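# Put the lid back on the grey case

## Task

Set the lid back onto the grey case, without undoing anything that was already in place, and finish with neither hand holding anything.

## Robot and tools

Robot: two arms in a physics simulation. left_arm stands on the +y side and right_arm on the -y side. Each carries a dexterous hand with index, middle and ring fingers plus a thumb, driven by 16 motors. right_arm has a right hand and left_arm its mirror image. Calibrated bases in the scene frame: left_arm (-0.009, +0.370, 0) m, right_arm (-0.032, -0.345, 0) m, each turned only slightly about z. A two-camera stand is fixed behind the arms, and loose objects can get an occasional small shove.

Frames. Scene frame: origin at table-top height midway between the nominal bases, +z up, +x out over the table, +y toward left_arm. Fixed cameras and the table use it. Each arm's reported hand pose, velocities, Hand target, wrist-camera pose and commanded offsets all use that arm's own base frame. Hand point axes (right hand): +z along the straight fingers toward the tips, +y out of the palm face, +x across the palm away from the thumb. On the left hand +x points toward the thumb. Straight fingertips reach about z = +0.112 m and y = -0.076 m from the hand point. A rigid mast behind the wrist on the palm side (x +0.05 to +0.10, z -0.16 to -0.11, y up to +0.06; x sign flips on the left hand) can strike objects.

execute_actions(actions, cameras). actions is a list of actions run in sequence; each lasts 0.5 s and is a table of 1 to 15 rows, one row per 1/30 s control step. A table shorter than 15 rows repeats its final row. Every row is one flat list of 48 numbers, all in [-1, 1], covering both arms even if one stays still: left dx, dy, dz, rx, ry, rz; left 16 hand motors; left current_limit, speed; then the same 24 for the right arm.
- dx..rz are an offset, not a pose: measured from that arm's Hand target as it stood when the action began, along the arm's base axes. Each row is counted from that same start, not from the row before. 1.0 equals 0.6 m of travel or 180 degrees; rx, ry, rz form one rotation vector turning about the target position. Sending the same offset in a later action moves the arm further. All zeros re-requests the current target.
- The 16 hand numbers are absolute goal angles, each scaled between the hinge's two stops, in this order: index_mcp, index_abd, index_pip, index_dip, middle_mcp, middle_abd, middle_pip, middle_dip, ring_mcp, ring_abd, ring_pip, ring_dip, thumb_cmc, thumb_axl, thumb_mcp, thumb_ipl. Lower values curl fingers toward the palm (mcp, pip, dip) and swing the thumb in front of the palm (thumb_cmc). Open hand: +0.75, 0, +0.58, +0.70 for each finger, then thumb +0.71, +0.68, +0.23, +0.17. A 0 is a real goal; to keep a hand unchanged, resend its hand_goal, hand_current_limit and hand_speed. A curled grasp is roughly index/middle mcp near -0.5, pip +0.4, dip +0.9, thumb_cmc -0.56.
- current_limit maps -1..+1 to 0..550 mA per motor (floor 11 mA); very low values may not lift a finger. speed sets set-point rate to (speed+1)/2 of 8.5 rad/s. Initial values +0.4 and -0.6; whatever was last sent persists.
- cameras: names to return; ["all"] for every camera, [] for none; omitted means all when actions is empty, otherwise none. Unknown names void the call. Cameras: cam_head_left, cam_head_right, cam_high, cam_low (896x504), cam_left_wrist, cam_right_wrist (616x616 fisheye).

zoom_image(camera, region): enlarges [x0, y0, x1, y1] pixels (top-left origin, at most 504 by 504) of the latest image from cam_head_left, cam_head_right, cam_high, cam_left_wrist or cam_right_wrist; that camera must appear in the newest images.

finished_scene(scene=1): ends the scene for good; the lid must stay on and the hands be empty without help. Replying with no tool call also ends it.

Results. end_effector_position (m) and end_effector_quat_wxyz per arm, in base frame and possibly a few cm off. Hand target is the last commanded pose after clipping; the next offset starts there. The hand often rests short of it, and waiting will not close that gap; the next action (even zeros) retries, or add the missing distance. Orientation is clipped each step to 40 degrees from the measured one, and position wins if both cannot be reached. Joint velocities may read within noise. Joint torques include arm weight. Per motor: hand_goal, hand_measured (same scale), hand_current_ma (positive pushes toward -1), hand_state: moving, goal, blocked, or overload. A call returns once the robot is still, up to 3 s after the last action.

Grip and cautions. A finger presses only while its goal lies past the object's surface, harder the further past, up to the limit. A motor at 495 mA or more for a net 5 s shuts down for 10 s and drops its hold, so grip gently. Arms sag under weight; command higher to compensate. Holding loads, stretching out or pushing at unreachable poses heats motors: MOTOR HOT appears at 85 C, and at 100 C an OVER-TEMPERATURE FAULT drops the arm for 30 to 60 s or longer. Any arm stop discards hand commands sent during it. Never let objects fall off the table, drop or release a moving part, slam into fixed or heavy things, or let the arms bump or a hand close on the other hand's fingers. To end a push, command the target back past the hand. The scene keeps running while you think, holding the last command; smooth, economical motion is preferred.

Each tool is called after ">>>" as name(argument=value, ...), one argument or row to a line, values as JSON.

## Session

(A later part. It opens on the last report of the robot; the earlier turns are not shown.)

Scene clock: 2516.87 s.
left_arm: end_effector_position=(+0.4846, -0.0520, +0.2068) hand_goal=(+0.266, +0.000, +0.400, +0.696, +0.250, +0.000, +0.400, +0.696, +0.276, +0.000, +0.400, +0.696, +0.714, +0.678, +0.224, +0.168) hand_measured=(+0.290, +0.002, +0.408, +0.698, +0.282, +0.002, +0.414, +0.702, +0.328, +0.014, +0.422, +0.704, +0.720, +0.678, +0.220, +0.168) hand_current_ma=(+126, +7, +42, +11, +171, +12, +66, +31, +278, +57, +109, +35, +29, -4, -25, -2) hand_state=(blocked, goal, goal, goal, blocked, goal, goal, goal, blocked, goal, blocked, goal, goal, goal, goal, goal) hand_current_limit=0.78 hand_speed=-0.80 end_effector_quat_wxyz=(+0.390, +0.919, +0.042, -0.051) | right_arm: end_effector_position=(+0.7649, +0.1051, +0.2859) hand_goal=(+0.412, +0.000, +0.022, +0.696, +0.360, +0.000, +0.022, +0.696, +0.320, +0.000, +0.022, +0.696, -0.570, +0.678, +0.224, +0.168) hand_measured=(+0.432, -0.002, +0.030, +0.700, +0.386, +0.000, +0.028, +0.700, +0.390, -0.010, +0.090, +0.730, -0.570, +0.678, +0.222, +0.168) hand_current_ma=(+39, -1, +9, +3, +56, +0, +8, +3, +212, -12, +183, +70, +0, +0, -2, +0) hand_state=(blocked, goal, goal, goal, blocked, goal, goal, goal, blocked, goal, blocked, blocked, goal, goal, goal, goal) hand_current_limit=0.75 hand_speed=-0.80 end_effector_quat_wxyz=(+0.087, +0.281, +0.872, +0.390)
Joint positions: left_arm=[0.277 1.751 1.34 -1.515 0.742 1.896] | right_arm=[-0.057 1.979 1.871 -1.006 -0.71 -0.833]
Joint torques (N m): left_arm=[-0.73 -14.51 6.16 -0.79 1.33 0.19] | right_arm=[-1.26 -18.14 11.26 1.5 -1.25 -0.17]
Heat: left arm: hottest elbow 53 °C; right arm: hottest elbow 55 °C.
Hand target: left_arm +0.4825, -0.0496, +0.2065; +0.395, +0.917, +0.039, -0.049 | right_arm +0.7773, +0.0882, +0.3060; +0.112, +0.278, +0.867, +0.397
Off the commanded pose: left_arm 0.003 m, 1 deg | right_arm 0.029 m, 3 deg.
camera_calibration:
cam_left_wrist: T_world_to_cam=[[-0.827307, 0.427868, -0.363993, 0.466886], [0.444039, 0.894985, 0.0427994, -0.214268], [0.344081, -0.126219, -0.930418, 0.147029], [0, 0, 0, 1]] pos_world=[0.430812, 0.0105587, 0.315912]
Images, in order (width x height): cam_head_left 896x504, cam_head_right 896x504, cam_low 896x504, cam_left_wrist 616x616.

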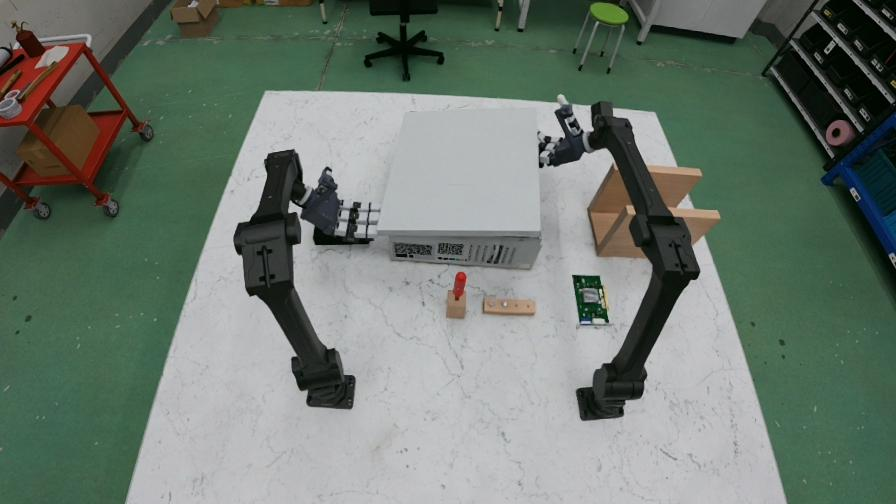

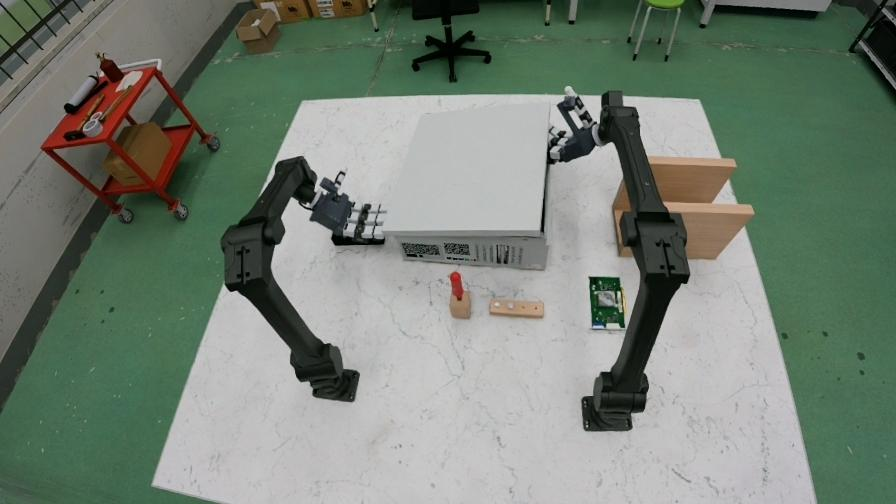

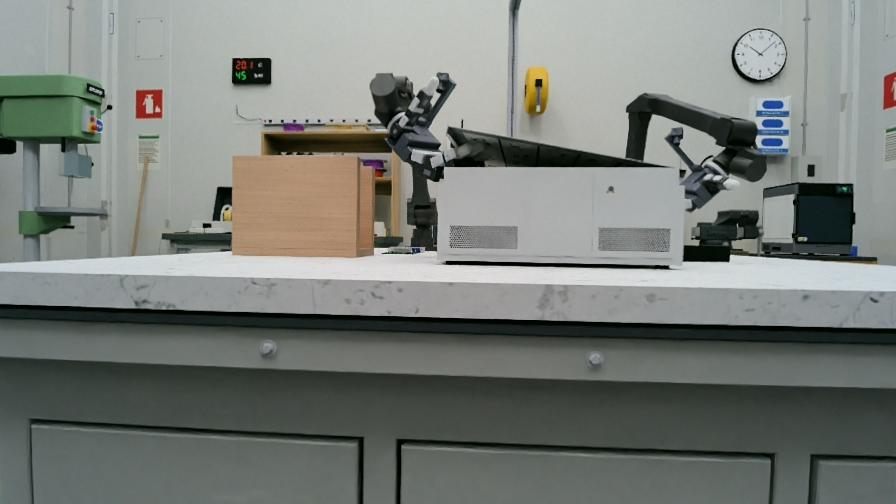

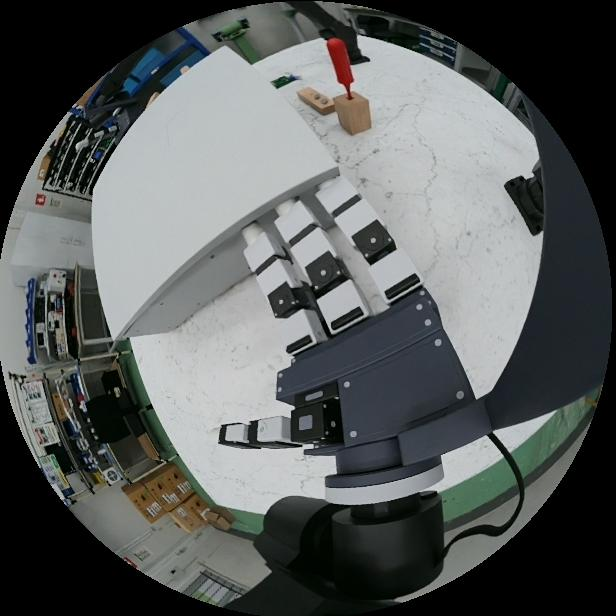

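>>> execute_actions(
  actions=[
    [[0,0,-0.015,0,0,0,0.265,0,0.4,0.6957,0.25,0,0.4,0.6957,0.275,0,0.4,0.6957,0.714,0.678,0.2247,0.1676,0.78,-0.8,0,0,0,0,0,0,0.411,0,0.022,0.6957,0.36,0,0.022,0.6957,0.32,0,0.022,0.6957,-0.571,0.678,0.2247,0.1676,0.75,-0.8]],
  ],
  cameras=["cam_head_left", "cam_head_right", "cam_low", "cam_left_wrist", "cam_high"],
)

>>> zoom_image(
  camera="cam_head_left",
  region=[340, 190, 570, 280],
)

>>> zoom_image(
  camera="cam_left_wrist",
  region=[100, 150, 380, 380],
)

>>> zoom_image(
  camera="cam_high",
  region=[400, 240, 680, 480],
)

Scene clock: 2523.37 s.
left_arm: end_effector_position=(+0.4841, -0.0520, +0.2013) hand_goal=(+0.266, +0.000, +0.400, +0.696, +0.250, +0.000, +0.400, +0.696, +0.276, +0.000, +0.400, +0.696, +0.714, +0.678, +0.224, +0.168) hand_measured=(+0.290, +0.002, +0.408, +0.698, +0.278, +0.004, +0.410, +0.702, +0.324, +0.014, +0.422, +0.704, +0.720, +0.678, +0.220, +0.168) hand_current_ma=(+126, +7, +42, +11, +144, +12, +51, +25, +256, +57, +105, +35, +29, -4, -25, -2) hand_state=(blocked, goal, goal, goal, blocked, goal, goal, goal, blocked, goal, blocked, goal, goal, goal, goal, goal) hand_current_limit=0.78 hand_speed=-0.80 end_effector_quat_wxyz=(+0.391, +0.918, +0.042, -0.051) | right_arm: end_effector_position=(+0.7649, +0.1051, +0.2859) hand_goal=(+0.412, +0.000, +0.022, +0.696, +0.360, +0.000, +0.022, +0.696, +0.320, +0.000, +0.022, +0.696, -0.570, +0.678, +0.224, +0.168) hand_measured=(+0.432, -0.002, +0.030, +0.700, +0.386, +0.000, +0.028, +0.700, +0.390, -0.012, +0.090, +0.730, -0.570, +0.678, +0.222, +0.168) hand_current_ma=(+39, -1, +9, +3, +56, +0, +8, +3, +212, -13, +184, +71, +0, +0, -2, +0) hand_state=(blocked, goal, goal, goal, blocked, goal, goal, goal, blocked, goal, blocked, blocked, goal, goal, goal, goal) hand_current_limit=0.75 hand_speed=-0.80 end_effector_quat_wxyz=(+0.087, +0.281, +0.873, +0.390)
Joint positions: left_arm=[0.278 1.755 1.33 -1.5 0.745 1.896] | right_arm=[-0.057 1.979 1.871 -1.006 -0.71 -0.833]
Joint torques (N m): left_arm=[-0.79 -14.15 5.97 -0.51 1.24 0.19] | right_arm=[-2.02 -18.2 11.11 1.61 -1.25 -0.19]
Heat: left arm: hottest elbow 52 °C; right arm: hottest elbow 55 °C.
Hand target: left_arm +0.4825, -0.0495, +0.1975; +0.395, +0.917, +0.039, -0.049 | right_arm +0.7773, +0.0882, +0.3059; +0.112, +0.278, +0.867, +0.397
Off the commanded pose: left_arm 0.005 m, 1 deg | right_arm 0.029 m, 3 deg.
camera_calibration:
cam_left_wrist: T_world_to_cam=[[-0.827489, 0.425935, -0.365842, 0.464863], [0.442612, 0.895741, 0.0417422, -0.212961], [0.345479, -0.127385, -0.92974, 0.141285], [0, 0, 0, 1]] pos_world=[0.430117, 0.010754, 0.310314]
Images, in order (width x height): cam_head_left 896x504, cam_head_right 896x504, cam_high 896x504, cam_low 896x504, cam_left_wrist 616x616.

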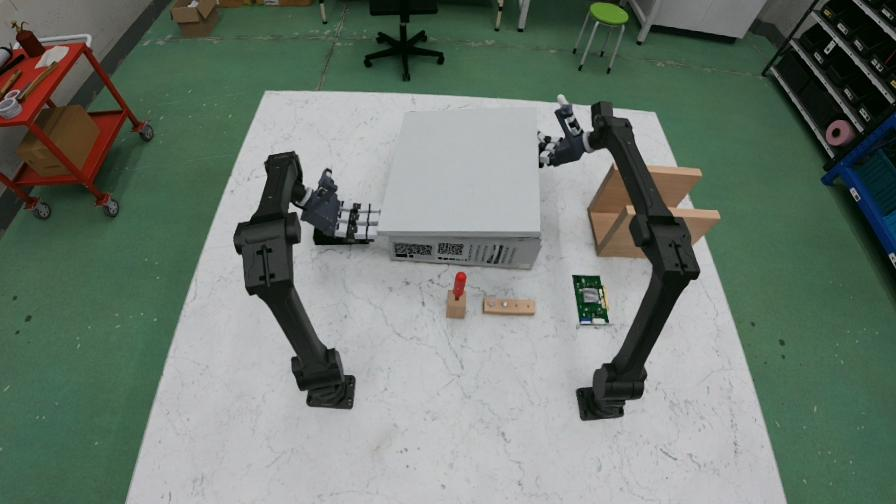

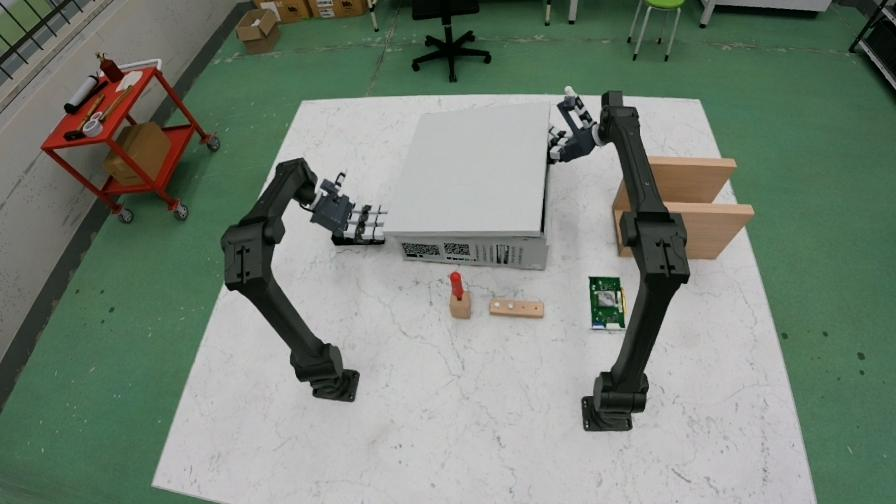

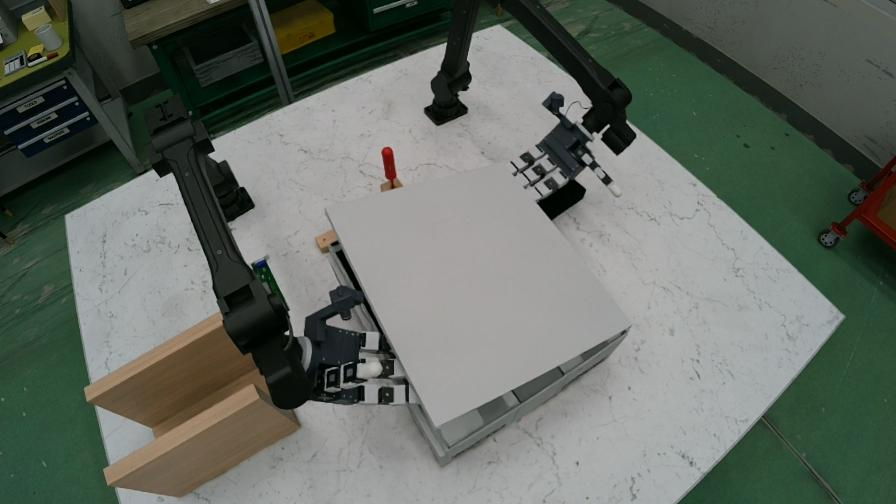

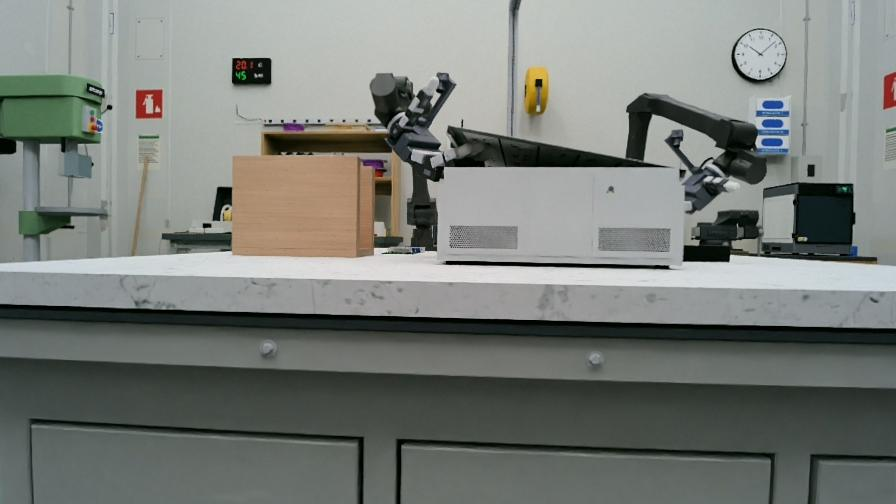

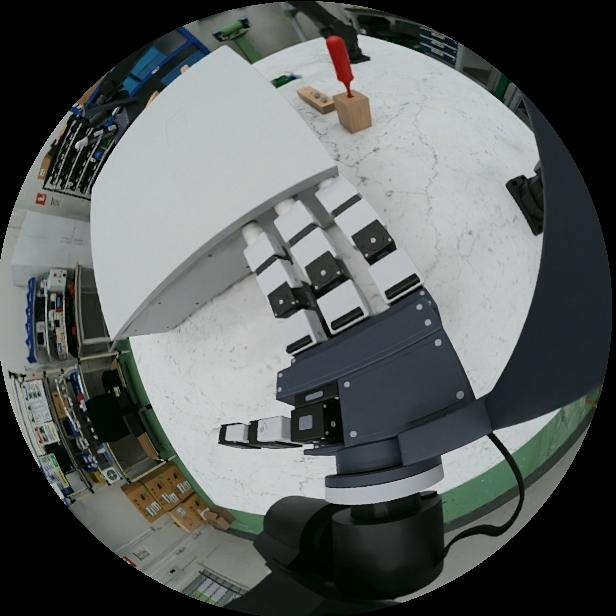

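Scaled by 2.191.

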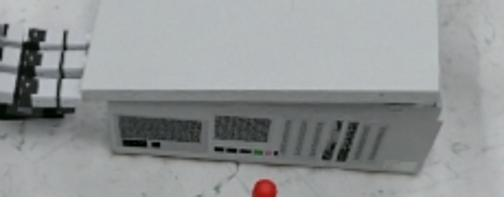

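Scaled by 1.800 from the camera's 616x616 image, which has a finer 880x880 frame.

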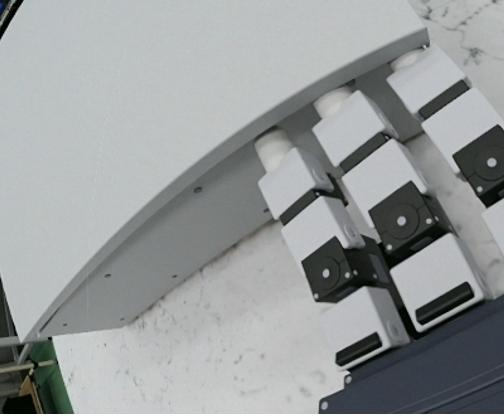

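Scaled by 1.800.

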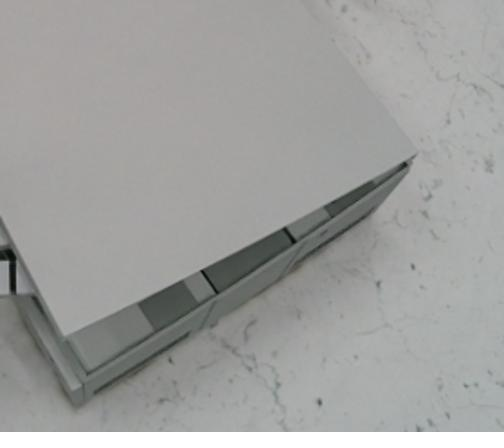

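>>> zoom_image(
  camera="cam_head_left",
  region=[380, 95, 480, 145],
)

>>> zoom_image(
  camera="cam_high",
  region=[570, 280, 670, 360],
)

>>> zoom_image(
  camera="cam_head_right",
  region=[370, 205, 470, 255],
)

>>> zoom_image(
  camera="cam_head_left",
  region=[365, 205, 465, 255],
)

>>> zoom_image(
  camera="cam_head_right",
  region=[480, 90, 580, 250],
)

Scaled by 5.040.

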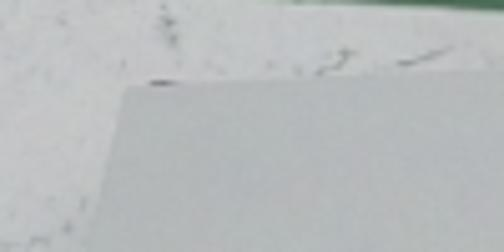

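Scaled by 5.040.

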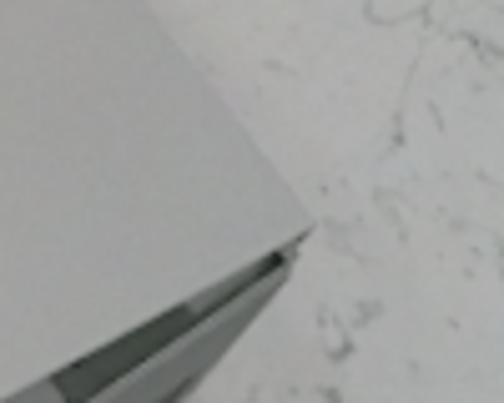

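Scaled by 5.040.

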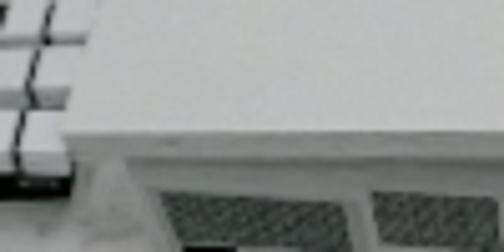

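Scaled by 5.040.

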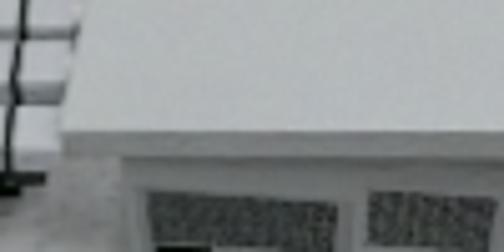

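Scaled by 3.150.

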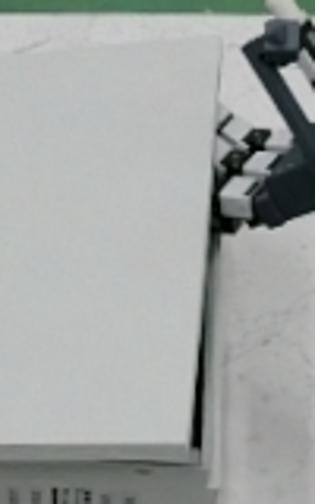

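>>> execute_actions(
  actions=[
    [[0,0,-0.02,0,0,0,0.265,0,0.4,0.6957,0.25,0,0.4,0.6957,0.275,0,0.4,0.6957,0.714,0.678,0.2247,0.1676,0.78,-0.8,0,0,0,0,0,0,0.411,0,0.022,0.6957,0.36,0,0.022,0.6957,0.32,0,0.022,0.6957,-0.571,0.678,0.2247,0.1676,0.75,-0.8]],
  ],
  cameras=["cam_head_left", "cam_left_wrist"],
)

>>> zoom_image(
  camera="cam_head_left",
  region=[340, 190, 570, 280],
)

>>> zoom_image(
  camera="cam_left_wrist",
  region=[100, 150, 380, 380],
)

Scene clock: 2578.80 s.
left_arm: end_effector_position=(+0.4838, -0.0515, +0.1922) hand_goal=(+0.266, +0.000, +0.400, +0.696, +0.250, +0.000, +0.400, +0.696, +0.276, +0.000, +0.400, +0.696, +0.714, +0.678, +0.224, +0.168) hand_measured=(+0.290, +0.002, +0.408, +0.698, +0.274, +0.004, +0.408, +0.700, +0.290, +0.002, +0.402, +0.698, +0.720, +0.678, +0.220, +0.168) hand_current_ma=(+126, +7, +42, +11, +121, +12, +39, +18, +69, +12, +9, +6, +29, -4, -25, -2) hand_state=(blocked, goal, goal, goal, blocked, goal, goal, goal, goal, goal, goal, goal, goal, goal, goal, goal) hand_current_limit=0.78 hand_speed=-0.80 end_effector_quat_wxyz=(+0.392, +0.918, +0.042, -0.049) | right_arm: end_effector_position=(+0.7649, +0.1051, +0.2859) hand_goal=(+0.412, +0.000, +0.022, +0.696, +0.360, +0.000, +0.022, +0.696, +0.320, +0.000, +0.022, +0.696, -0.570, +0.678, +0.224, +0.168) hand_measured=(+0.432, -0.002, +0.030, +0.700, +0.386, +0.000, +0.028, +0.700, +0.390, -0.012, +0.090, +0.730, -0.570, +0.678, +0.222, +0.168) hand_current_ma=(+39, -1, +9, +3, +56, +0, +8, +3, +212, -13, +184, +71, +0, +0, -2, +0) hand_state=(blocked, goal, goal, goal, blocked, goal, goal, goal, blocked, goal, blocked, blocked, goal, goal, goal, goal) hand_current_limit=0.75 hand_speed=-0.80 end_effector_quat_wxyz=(+0.087, +0.281, +0.873, +0.390)
Joint positions: left_arm=[0.279 1.764 1.315 -1.474 0.747 1.898] | right_arm=[-0.057 1.979 1.871 -1.006 -0.71 -0.833]
Joint torques (N m): left_arm=[-0.85 -13.8 5.83 -0.32 1.14 0.16] | right_arm=[-1.73 -18.14 11.19 1.62 -1.26 -0.2]
Heat: left arm: hottest elbow 49 °C; right arm: hottest elbow 55 °C.
Hand target: left_arm +0.4824, -0.0495, +0.1856; +0.395, +0.917, +0.039, -0.049 | right_arm +0.7773, +0.0882, +0.3059; +0.112, +0.278, +0.867, +0.397
Off the commanded pose: left_arm 0.007 m, 1 deg | right_arm 0.029 m, 3 deg.
camera_calibration:
cam_left_wrist: T_world_to_cam=[[-0.826372, 0.424599, -0.369898, 0.461227], [0.441902, 0.896108, 0.0413902, -0.212434], [0.349043, -0.129255, -0.92815, 0.130921], [0, 0, 0, 1]] pos_world=[0.429324, 0.0114499, 0.300914]
Images, in order (width x height): cam_head_left 896x504, cam_left_wrist 616x616.

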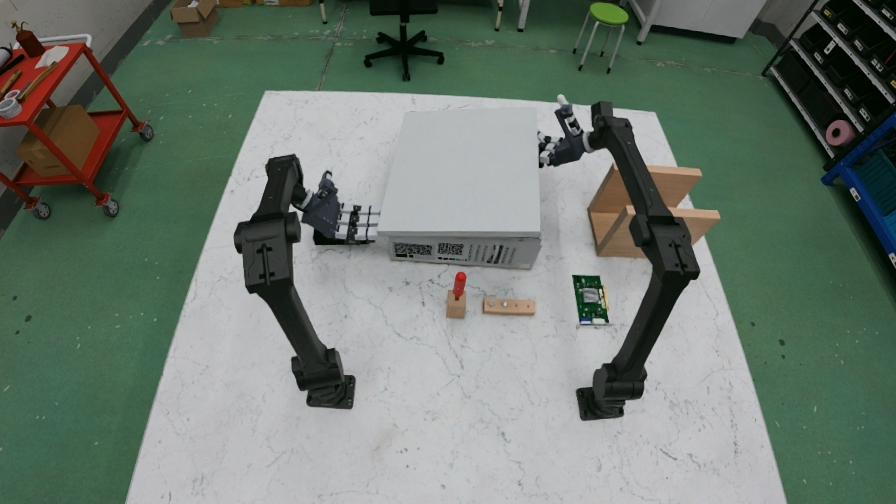

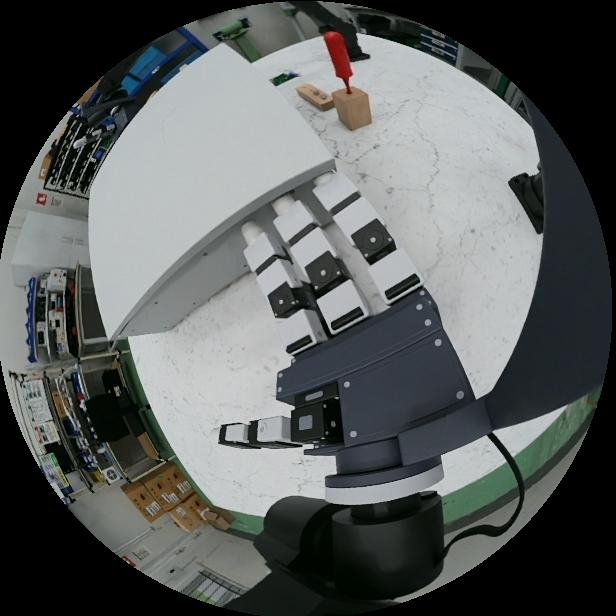

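Scaled by 2.191.

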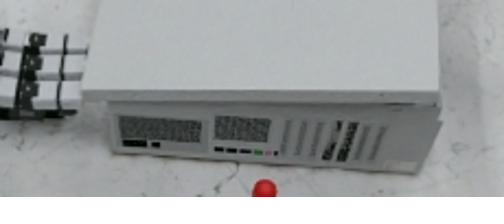

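Scaled by 1.800 from the camera's 616x616 image, which has a finer 880x880 frame.

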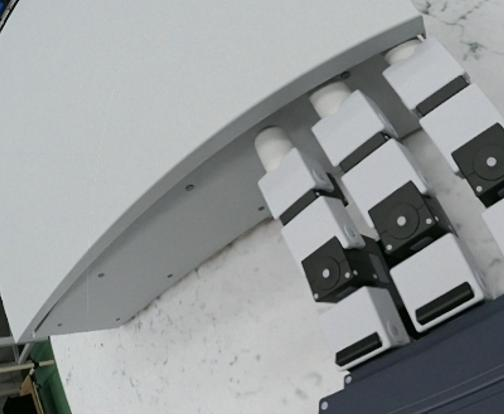

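>>> execute_actions(
  actions=[
    [[0,0,-0.025,0,0,0,0.3,0,0.4,0.6957,0.3,0,0.4,0.6957,0.3,0,0.4,0.6957,0.714,0.678,0.2247,0.1676,0.75,-0.8,0,0,0,0,0,0,0.411,0,0.022,0.6957,0.36,0,0.022,0.6957,0.32,0,0.022,0.6957,-0.571,0.678,0.2247,0.1676,0.75,-0.8]],
    [[0,0.03,-0.005,0,0,0,0.315,0,0.4,0.6957,0.315,0,0.4,0.6957,0.315,0,0.4,0.6957,0.714,0.678,0.2247,0.1676,0.75,-0.8,0,0,0,0,0,0,0.411,0,0.022,0.6957,0.36,0,0.022,0.6957,0.32,0,0.022,0.6957,-0.571,0.678,0.2247,0.1676,0.75,-0.8]],
    [[0,0.05,0,0,0,0,0.315,0,0.4,0.6957,0.315,0,0.4,0.6957,0.315,0,0.4,0.6957,0.714,0.678,0.2247,0.1676,0.75,-0.8,0,0,0,0,0,0,0.411,0,0.022,0.6957,0.36,0,0.022,0.6957,0.32,0,0.022,0.6957,-0.571,0.678,0.2247,0.1676,0.75,-0.8]],
  ],
  cameras=["cam_head_left", "cam_left_wrist", "cam_right_wrist", "cam_low"],
)

>>> zoom_image(
  camera="cam_left_wrist",
  region=[60, 80, 400, 380],
)

>>> zoom_image(
  camera="cam_right_wrist",
  region=[60, 180, 400, 360],
)

>>> zoom_image(
  camera="cam_low",
  region=[380, 90, 560, 220],
)

Scene clock: 2597.77 s.
left_arm: end_effector_position=(+0.4687, -0.0056, +0.1565) hand_goal=(+0.316, +0.000, +0.400, +0.696, +0.316, +0.000, +0.400, +0.696, +0.316, +0.000, +0.400, +0.696, +0.714, +0.678, +0.224, +0.168) hand_measured=(+0.324, +0.002, +0.408, +0.698, +0.324, +0.004, +0.408, +0.700, +0.324, +0.002, +0.400, +0.696, +0.720, +0.678, +0.220, +0.168) hand_current_ma=(+44, +7, +41, +11, +40, +12, +35, +18, +38, +9, -1, -1, +29, -4, -25, -2) hand_state=(goal, goal, goal, goal, goal, goal, goal, goal, goal, goal, goal, goal, goal, goal, goal, goal) hand_current_limit=0.75 hand_speed=-0.80 end_effector_quat_wxyz=(+0.400, +0.913, +0.055, -0.065) | right_arm: end_effector_position=(+0.7649, +0.1051, +0.2859) hand_goal=(+0.412, +0.000, +0.022, +0.696, +0.360, +0.000, +0.022, +0.696, +0.320, +0.000, +0.022, +0.696, -0.570, +0.678, +0.224, +0.168) hand_measured=(+0.432, -0.002, +0.030, +0.700, +0.386, +0.000, +0.028, +0.700, +0.390, -0.012, +0.090, +0.730, -0.570, +0.678, +0.222, +0.168) hand_current_ma=(+39, -1, +9, +3, +56, +0, +8, +3, +212, -13, +184, +71, +0, +0, -2, +0) hand_state=(blocked, goal, goal, goal, blocked, goal, goal, goal, blocked, goal, blocked, blocked, goal, goal, goal, goal) hand_current_limit=0.75 hand_speed=-0.80 end_effector_quat_wxyz=(+0.087, +0.281, +0.873, +0.390)
Joint positions: left_arm=[0.381 1.837 1.296 -1.503 0.716 2.011] | right_arm=[-0.057 1.979 1.871 -1.006 -0.71 -0.833]
Joint torques (N m): left_arm=[-1.49 -14.21 9.57 -1.51 0.87 0.18] | right_arm=[-1.49 -18.08 11.17 1.57 -1.22 -0.2]
Heat: left arm: hottest elbow 48 °C; right arm: hottest elbow 55 °C.
Hand target: left_arm +0.4824, -0.0015, +0.1675; +0.395, +0.917, +0.039, -0.049 | right_arm +0.7773, +0.0882, +0.3059; +0.112, +0.278, +0.867, +0.397
Off the commanded pose: left_arm 0.018 m, 3 deg | right_arm 0.029 m, 3 deg.
camera_calibration:
cam_left_wrist: T_world_to_cam=[[-0.845996, 0.407336, -0.344046, 0.421174], [0.43156, 0.902059, 0.00680864, -0.235114], [0.313123, -0.142716, -0.938928, 0.127381], [0, 0, 0, 1]] pos_world=[0.417892, 0.0587064, 0.266105]
cam_right_wrist: T_world_to_cam=[[0.888649, -0.113966, 0.444201, -0.766772], [-0.181292, -0.977029, 0.112016, 0.155227], [0.421231, -0.180073, -0.888897, 0.0786577], [0, 0, 0, 1]] pos_world=[0.676399, 0.0784398, 0.393131]
Images, in order (width x height): cam_head_left 896x504, cam_low 896x504, cam_left_wrist 616x616, cam_right_wrist 616x616.

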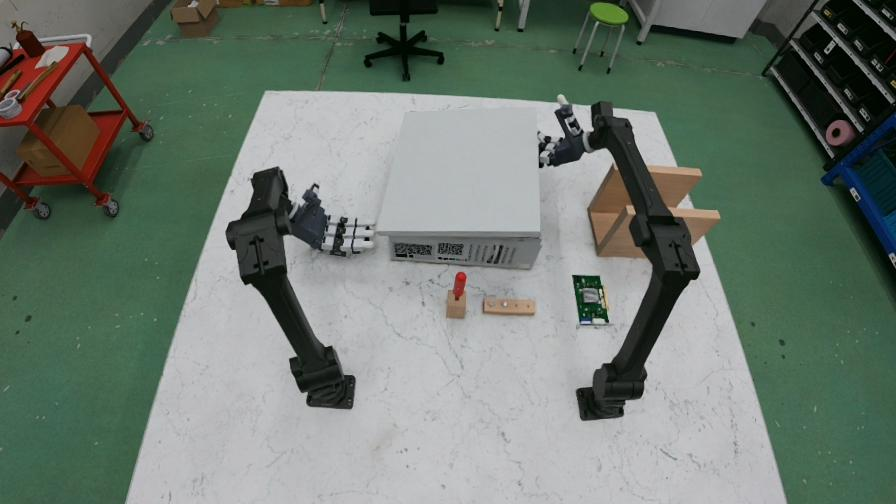

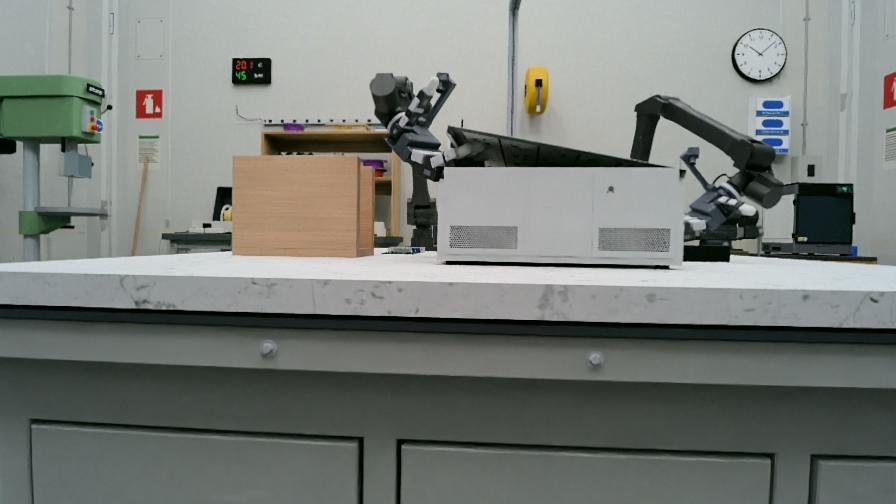

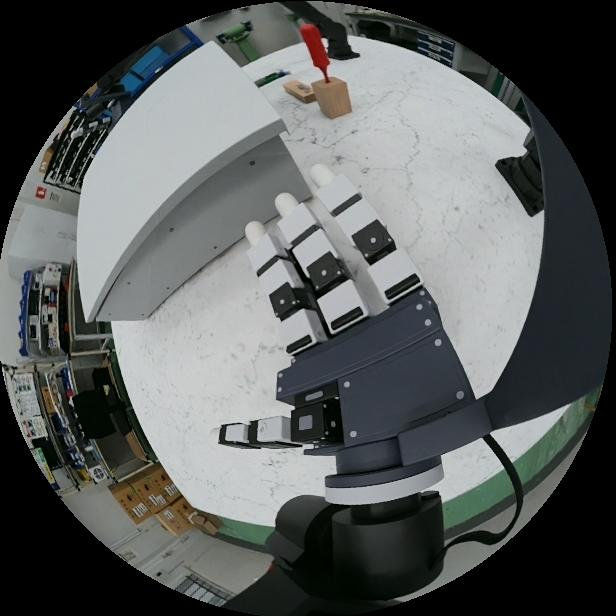

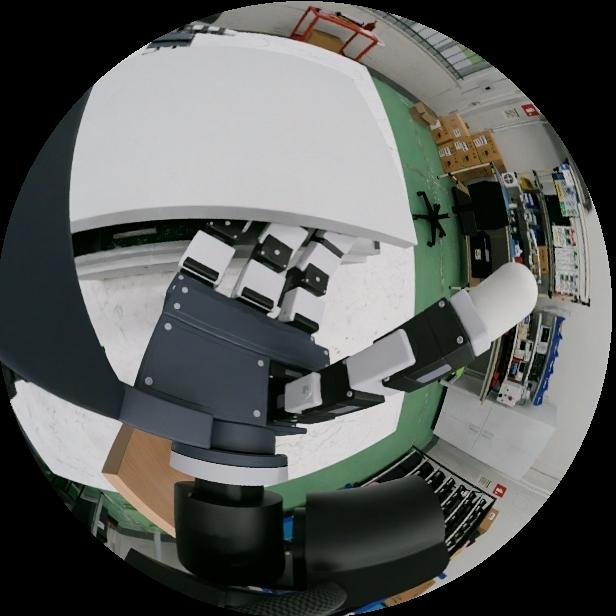

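Scaled by 1.482 from the camera's 616x616 image, which has a finer 880x880 frame.

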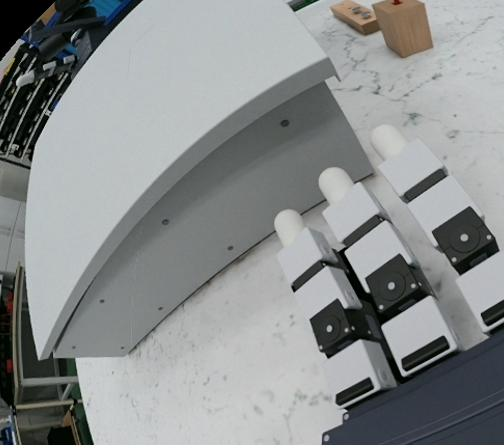

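Scaled by 1.482 from the camera's 616x616 image, which has a finer 880x880 frame.

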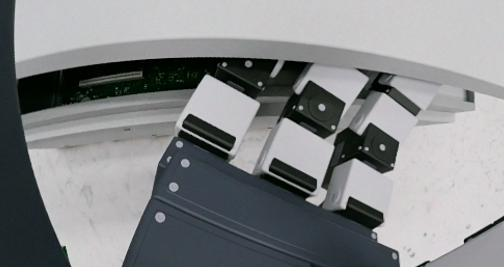

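Scaled by 2.800.

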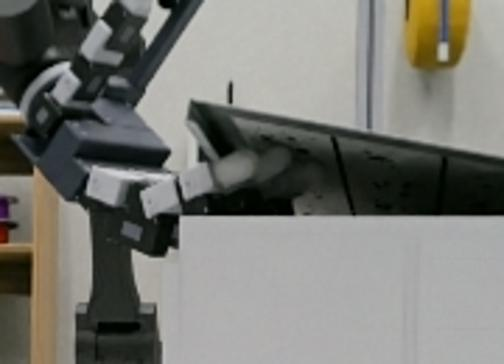

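>>> execute_actions(
  actions=[
    [[0,0.005,0.065,0,0,0,0.315,0,0.4,0.6957,0.315,0,0.4,0.6957,0.315,0,0.4,0.6957,0.714,0.678,0.2247,0.1676,0.75,-0.8,0,0,0,0,0,0,0.411,0,0.022,0.6957,0.36,0,0.022,0.6957,0.32,0,0.022,0.6957,-0.571,0.678,0.2247,0.1676,0.75,-0.8]],
    [[0,0,0.065,0,0,0,0.315,0,0.4,0.6957,0.315,0,0.4,0.6957,0.315,0,0.4,0.6957,0.714,0.678,0.2247,0.1676,0.75,-0.8,0,-0.015,0,0,0,0,0.411,0,0.022,0.6957,0.36,0,0.022,0.6957,0.32,0,0.022,0.6957,-0.571,0.678,0.2247,0.1676,0.75,-0.8]],
    [[0,-0.03,0,0,0,0,0.315,0,0.4,0.6957,0.315,0,0.4,0.6957,0.315,0,0.4,0.6957,0.714,0.678,0.2247,0.1676,0.75,-0.8,0,-0.015,0,0,0,0,0.411,0,0.022,0.6957,0.36,0,0.022,0.6957,0.32,0,0.022,0.6957,-0.571,0.678,0.2247,0.1676,0.75,-0.8]],
  ],
  cameras=["cam_head_left", "cam_left_wrist", "cam_right_wrist", "cam_head_right"],
)

>>> zoom_image(
  camera="cam_left_wrist",
  region=[60, 80, 400, 380],
)

>>> zoom_image(
  camera="cam_right_wrist",
  region=[60, 180, 400, 360],
)

Scene clock: 2632.83 s.
left_arm: end_effector_position=(+0.4729, -0.0181, +0.2297) hand_goal=(+0.316, +0.000, +0.400, +0.696, +0.316, +0.000, +0.400, +0.696, +0.316, +0.000, +0.400, +0.696, +0.714, +0.678, +0.224, +0.168) hand_measured=(+0.324, +0.002, +0.408, +0.698, +0.324, +0.004, +0.408, +0.700, +0.324, +0.002, +0.400, +0.696, +0.720, +0.678, +0.220, +0.168) hand_current_ma=(+46, +7, +41, +11, +43, +12, +35, +18, +41, +9, +0, -1, +29, -4, -25, -2) hand_state=(goal, goal, goal, goal, goal, goal, goal, goal, goal, goal, goal, goal, goal, goal, goal, goal) hand_current_limit=0.75 hand_speed=-0.80 end_effector_quat_wxyz=(+0.401, +0.913, +0.040, -0.065) | right_arm: end_effector_position=(+0.7633, +0.1040, +0.2864) hand_goal=(+0.412, +0.000, +0.022, +0.696, +0.360, +0.000, +0.022, +0.696, +0.320, +0.000, +0.022, +0.696, -0.570, +0.678, +0.224, +0.168) hand_measured=(+0.432, -0.002, +0.030, +0.700, +0.382, +0.000, +0.028, +0.700, +0.390, -0.008, +0.090, +0.730, -0.570, +0.678, +0.222, +0.168) hand_current_ma=(+39, -1, +9, +3, +43, +0, +8, +3, +212, -8, +184, +71, +0, +0, -2, +0) hand_state=(blocked, goal, goal, goal, blocked, goal, goal, goal, blocked, goal, blocked, blocked, goal, goal, goal, goal) hand_current_limit=0.75 hand_speed=-0.80 end_effector_quat_wxyz=(+0.086, +0.272, +0.872, +0.397)
Joint positions: left_arm=[0.352 1.761 1.398 -1.671 0.724 2.013] | right_arm=[-0.063 1.982 1.871 -1.008 -0.73 -0.854]
Joint torques (N m): left_arm=[-1.49 -15.74 9.09 -1.17 1.05 -0.16] | right_arm=[-2.9 -18.14 11.99 0.73 -0.93 -0.29]
Heat: left arm: hottest elbow 51 °C; right arm: hottest elbow 55 °C.
Hand target: left_arm +0.4824, -0.0165, +0.2456; +0.395, +0.917, +0.039, -0.049 | right_arm +0.7773, +0.0705, +0.3059; +0.112, +0.278, +0.867, +0.397
Off the commanded pose: left_arm 0.019 m, 2 deg | right_arm 0.041 m, 3 deg.
camera_calibration:
cam_left_wrist: T_world_to_cam=[[-0.830462, 0.428332, -0.35618, 0.450746], [0.455104, 0.890386, 0.00964293, -0.238161], [0.321268, -0.154091, -0.934368, 0.187883], [0, 0, 0, 1]] pos_world=[0.422355, 0.0479369, 0.338395]
cam_right_wrist: T_world_to_cam=[[0.886428, -0.103411, 0.451166, -0.767019], [-0.165299, -0.981173, 0.0998784, 0.145553], [0.432343, -0.163112, -0.886833, 0.0686831], [0, 0, 0, 1]] pos_world=[0.674272, 0.0746973, 0.392426]
Images, in order (width x height): cam_head_left 896x504, cam_head_right 896x504, cam_left_wrist 616x616, cam_right_wrist 616x616.

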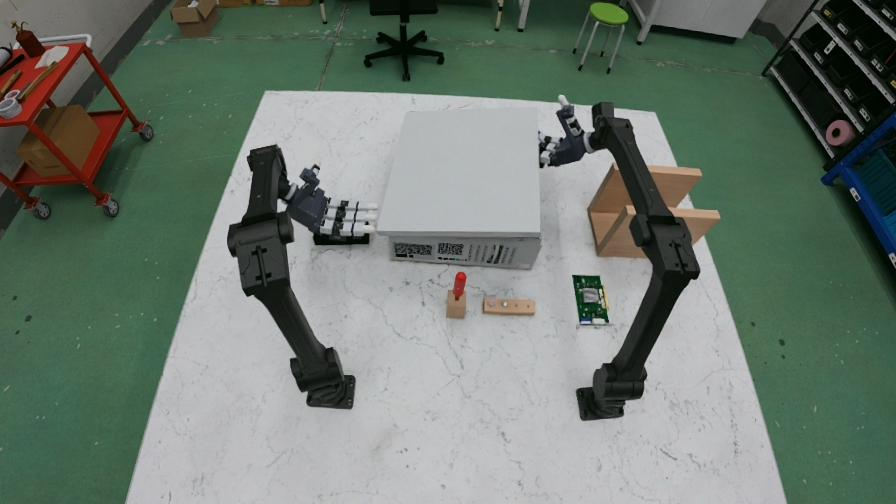

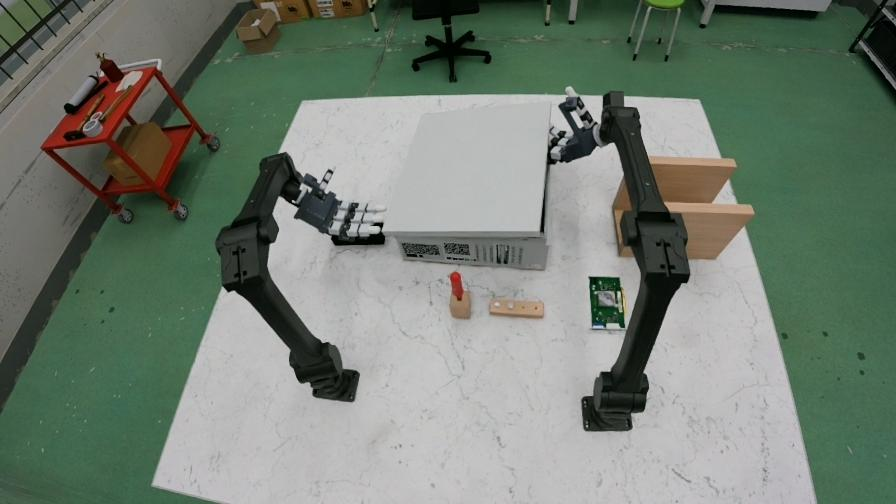

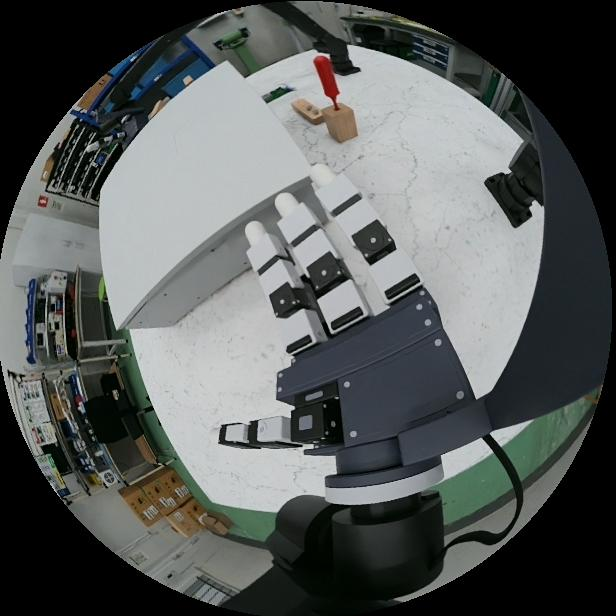

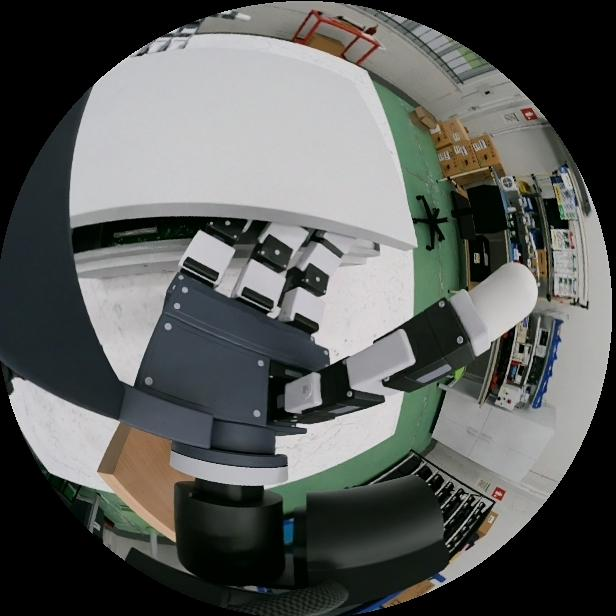

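Scaled by 1.482 from the camera's 616x616 image, which has a finer 880x880 frame.

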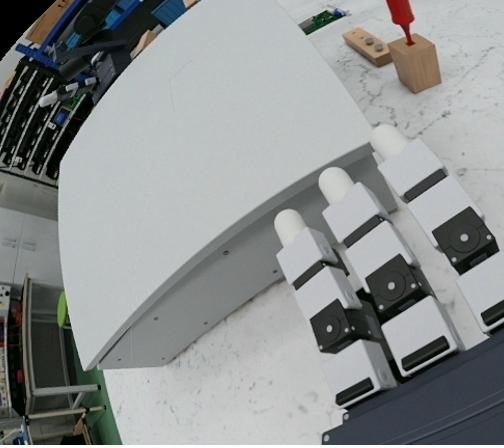

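Scaled by 1.482 from the camera's 616x616 image, which has a finer 880x880 frame.

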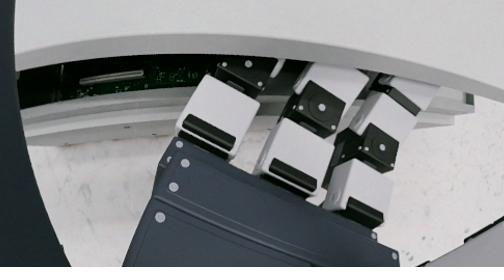

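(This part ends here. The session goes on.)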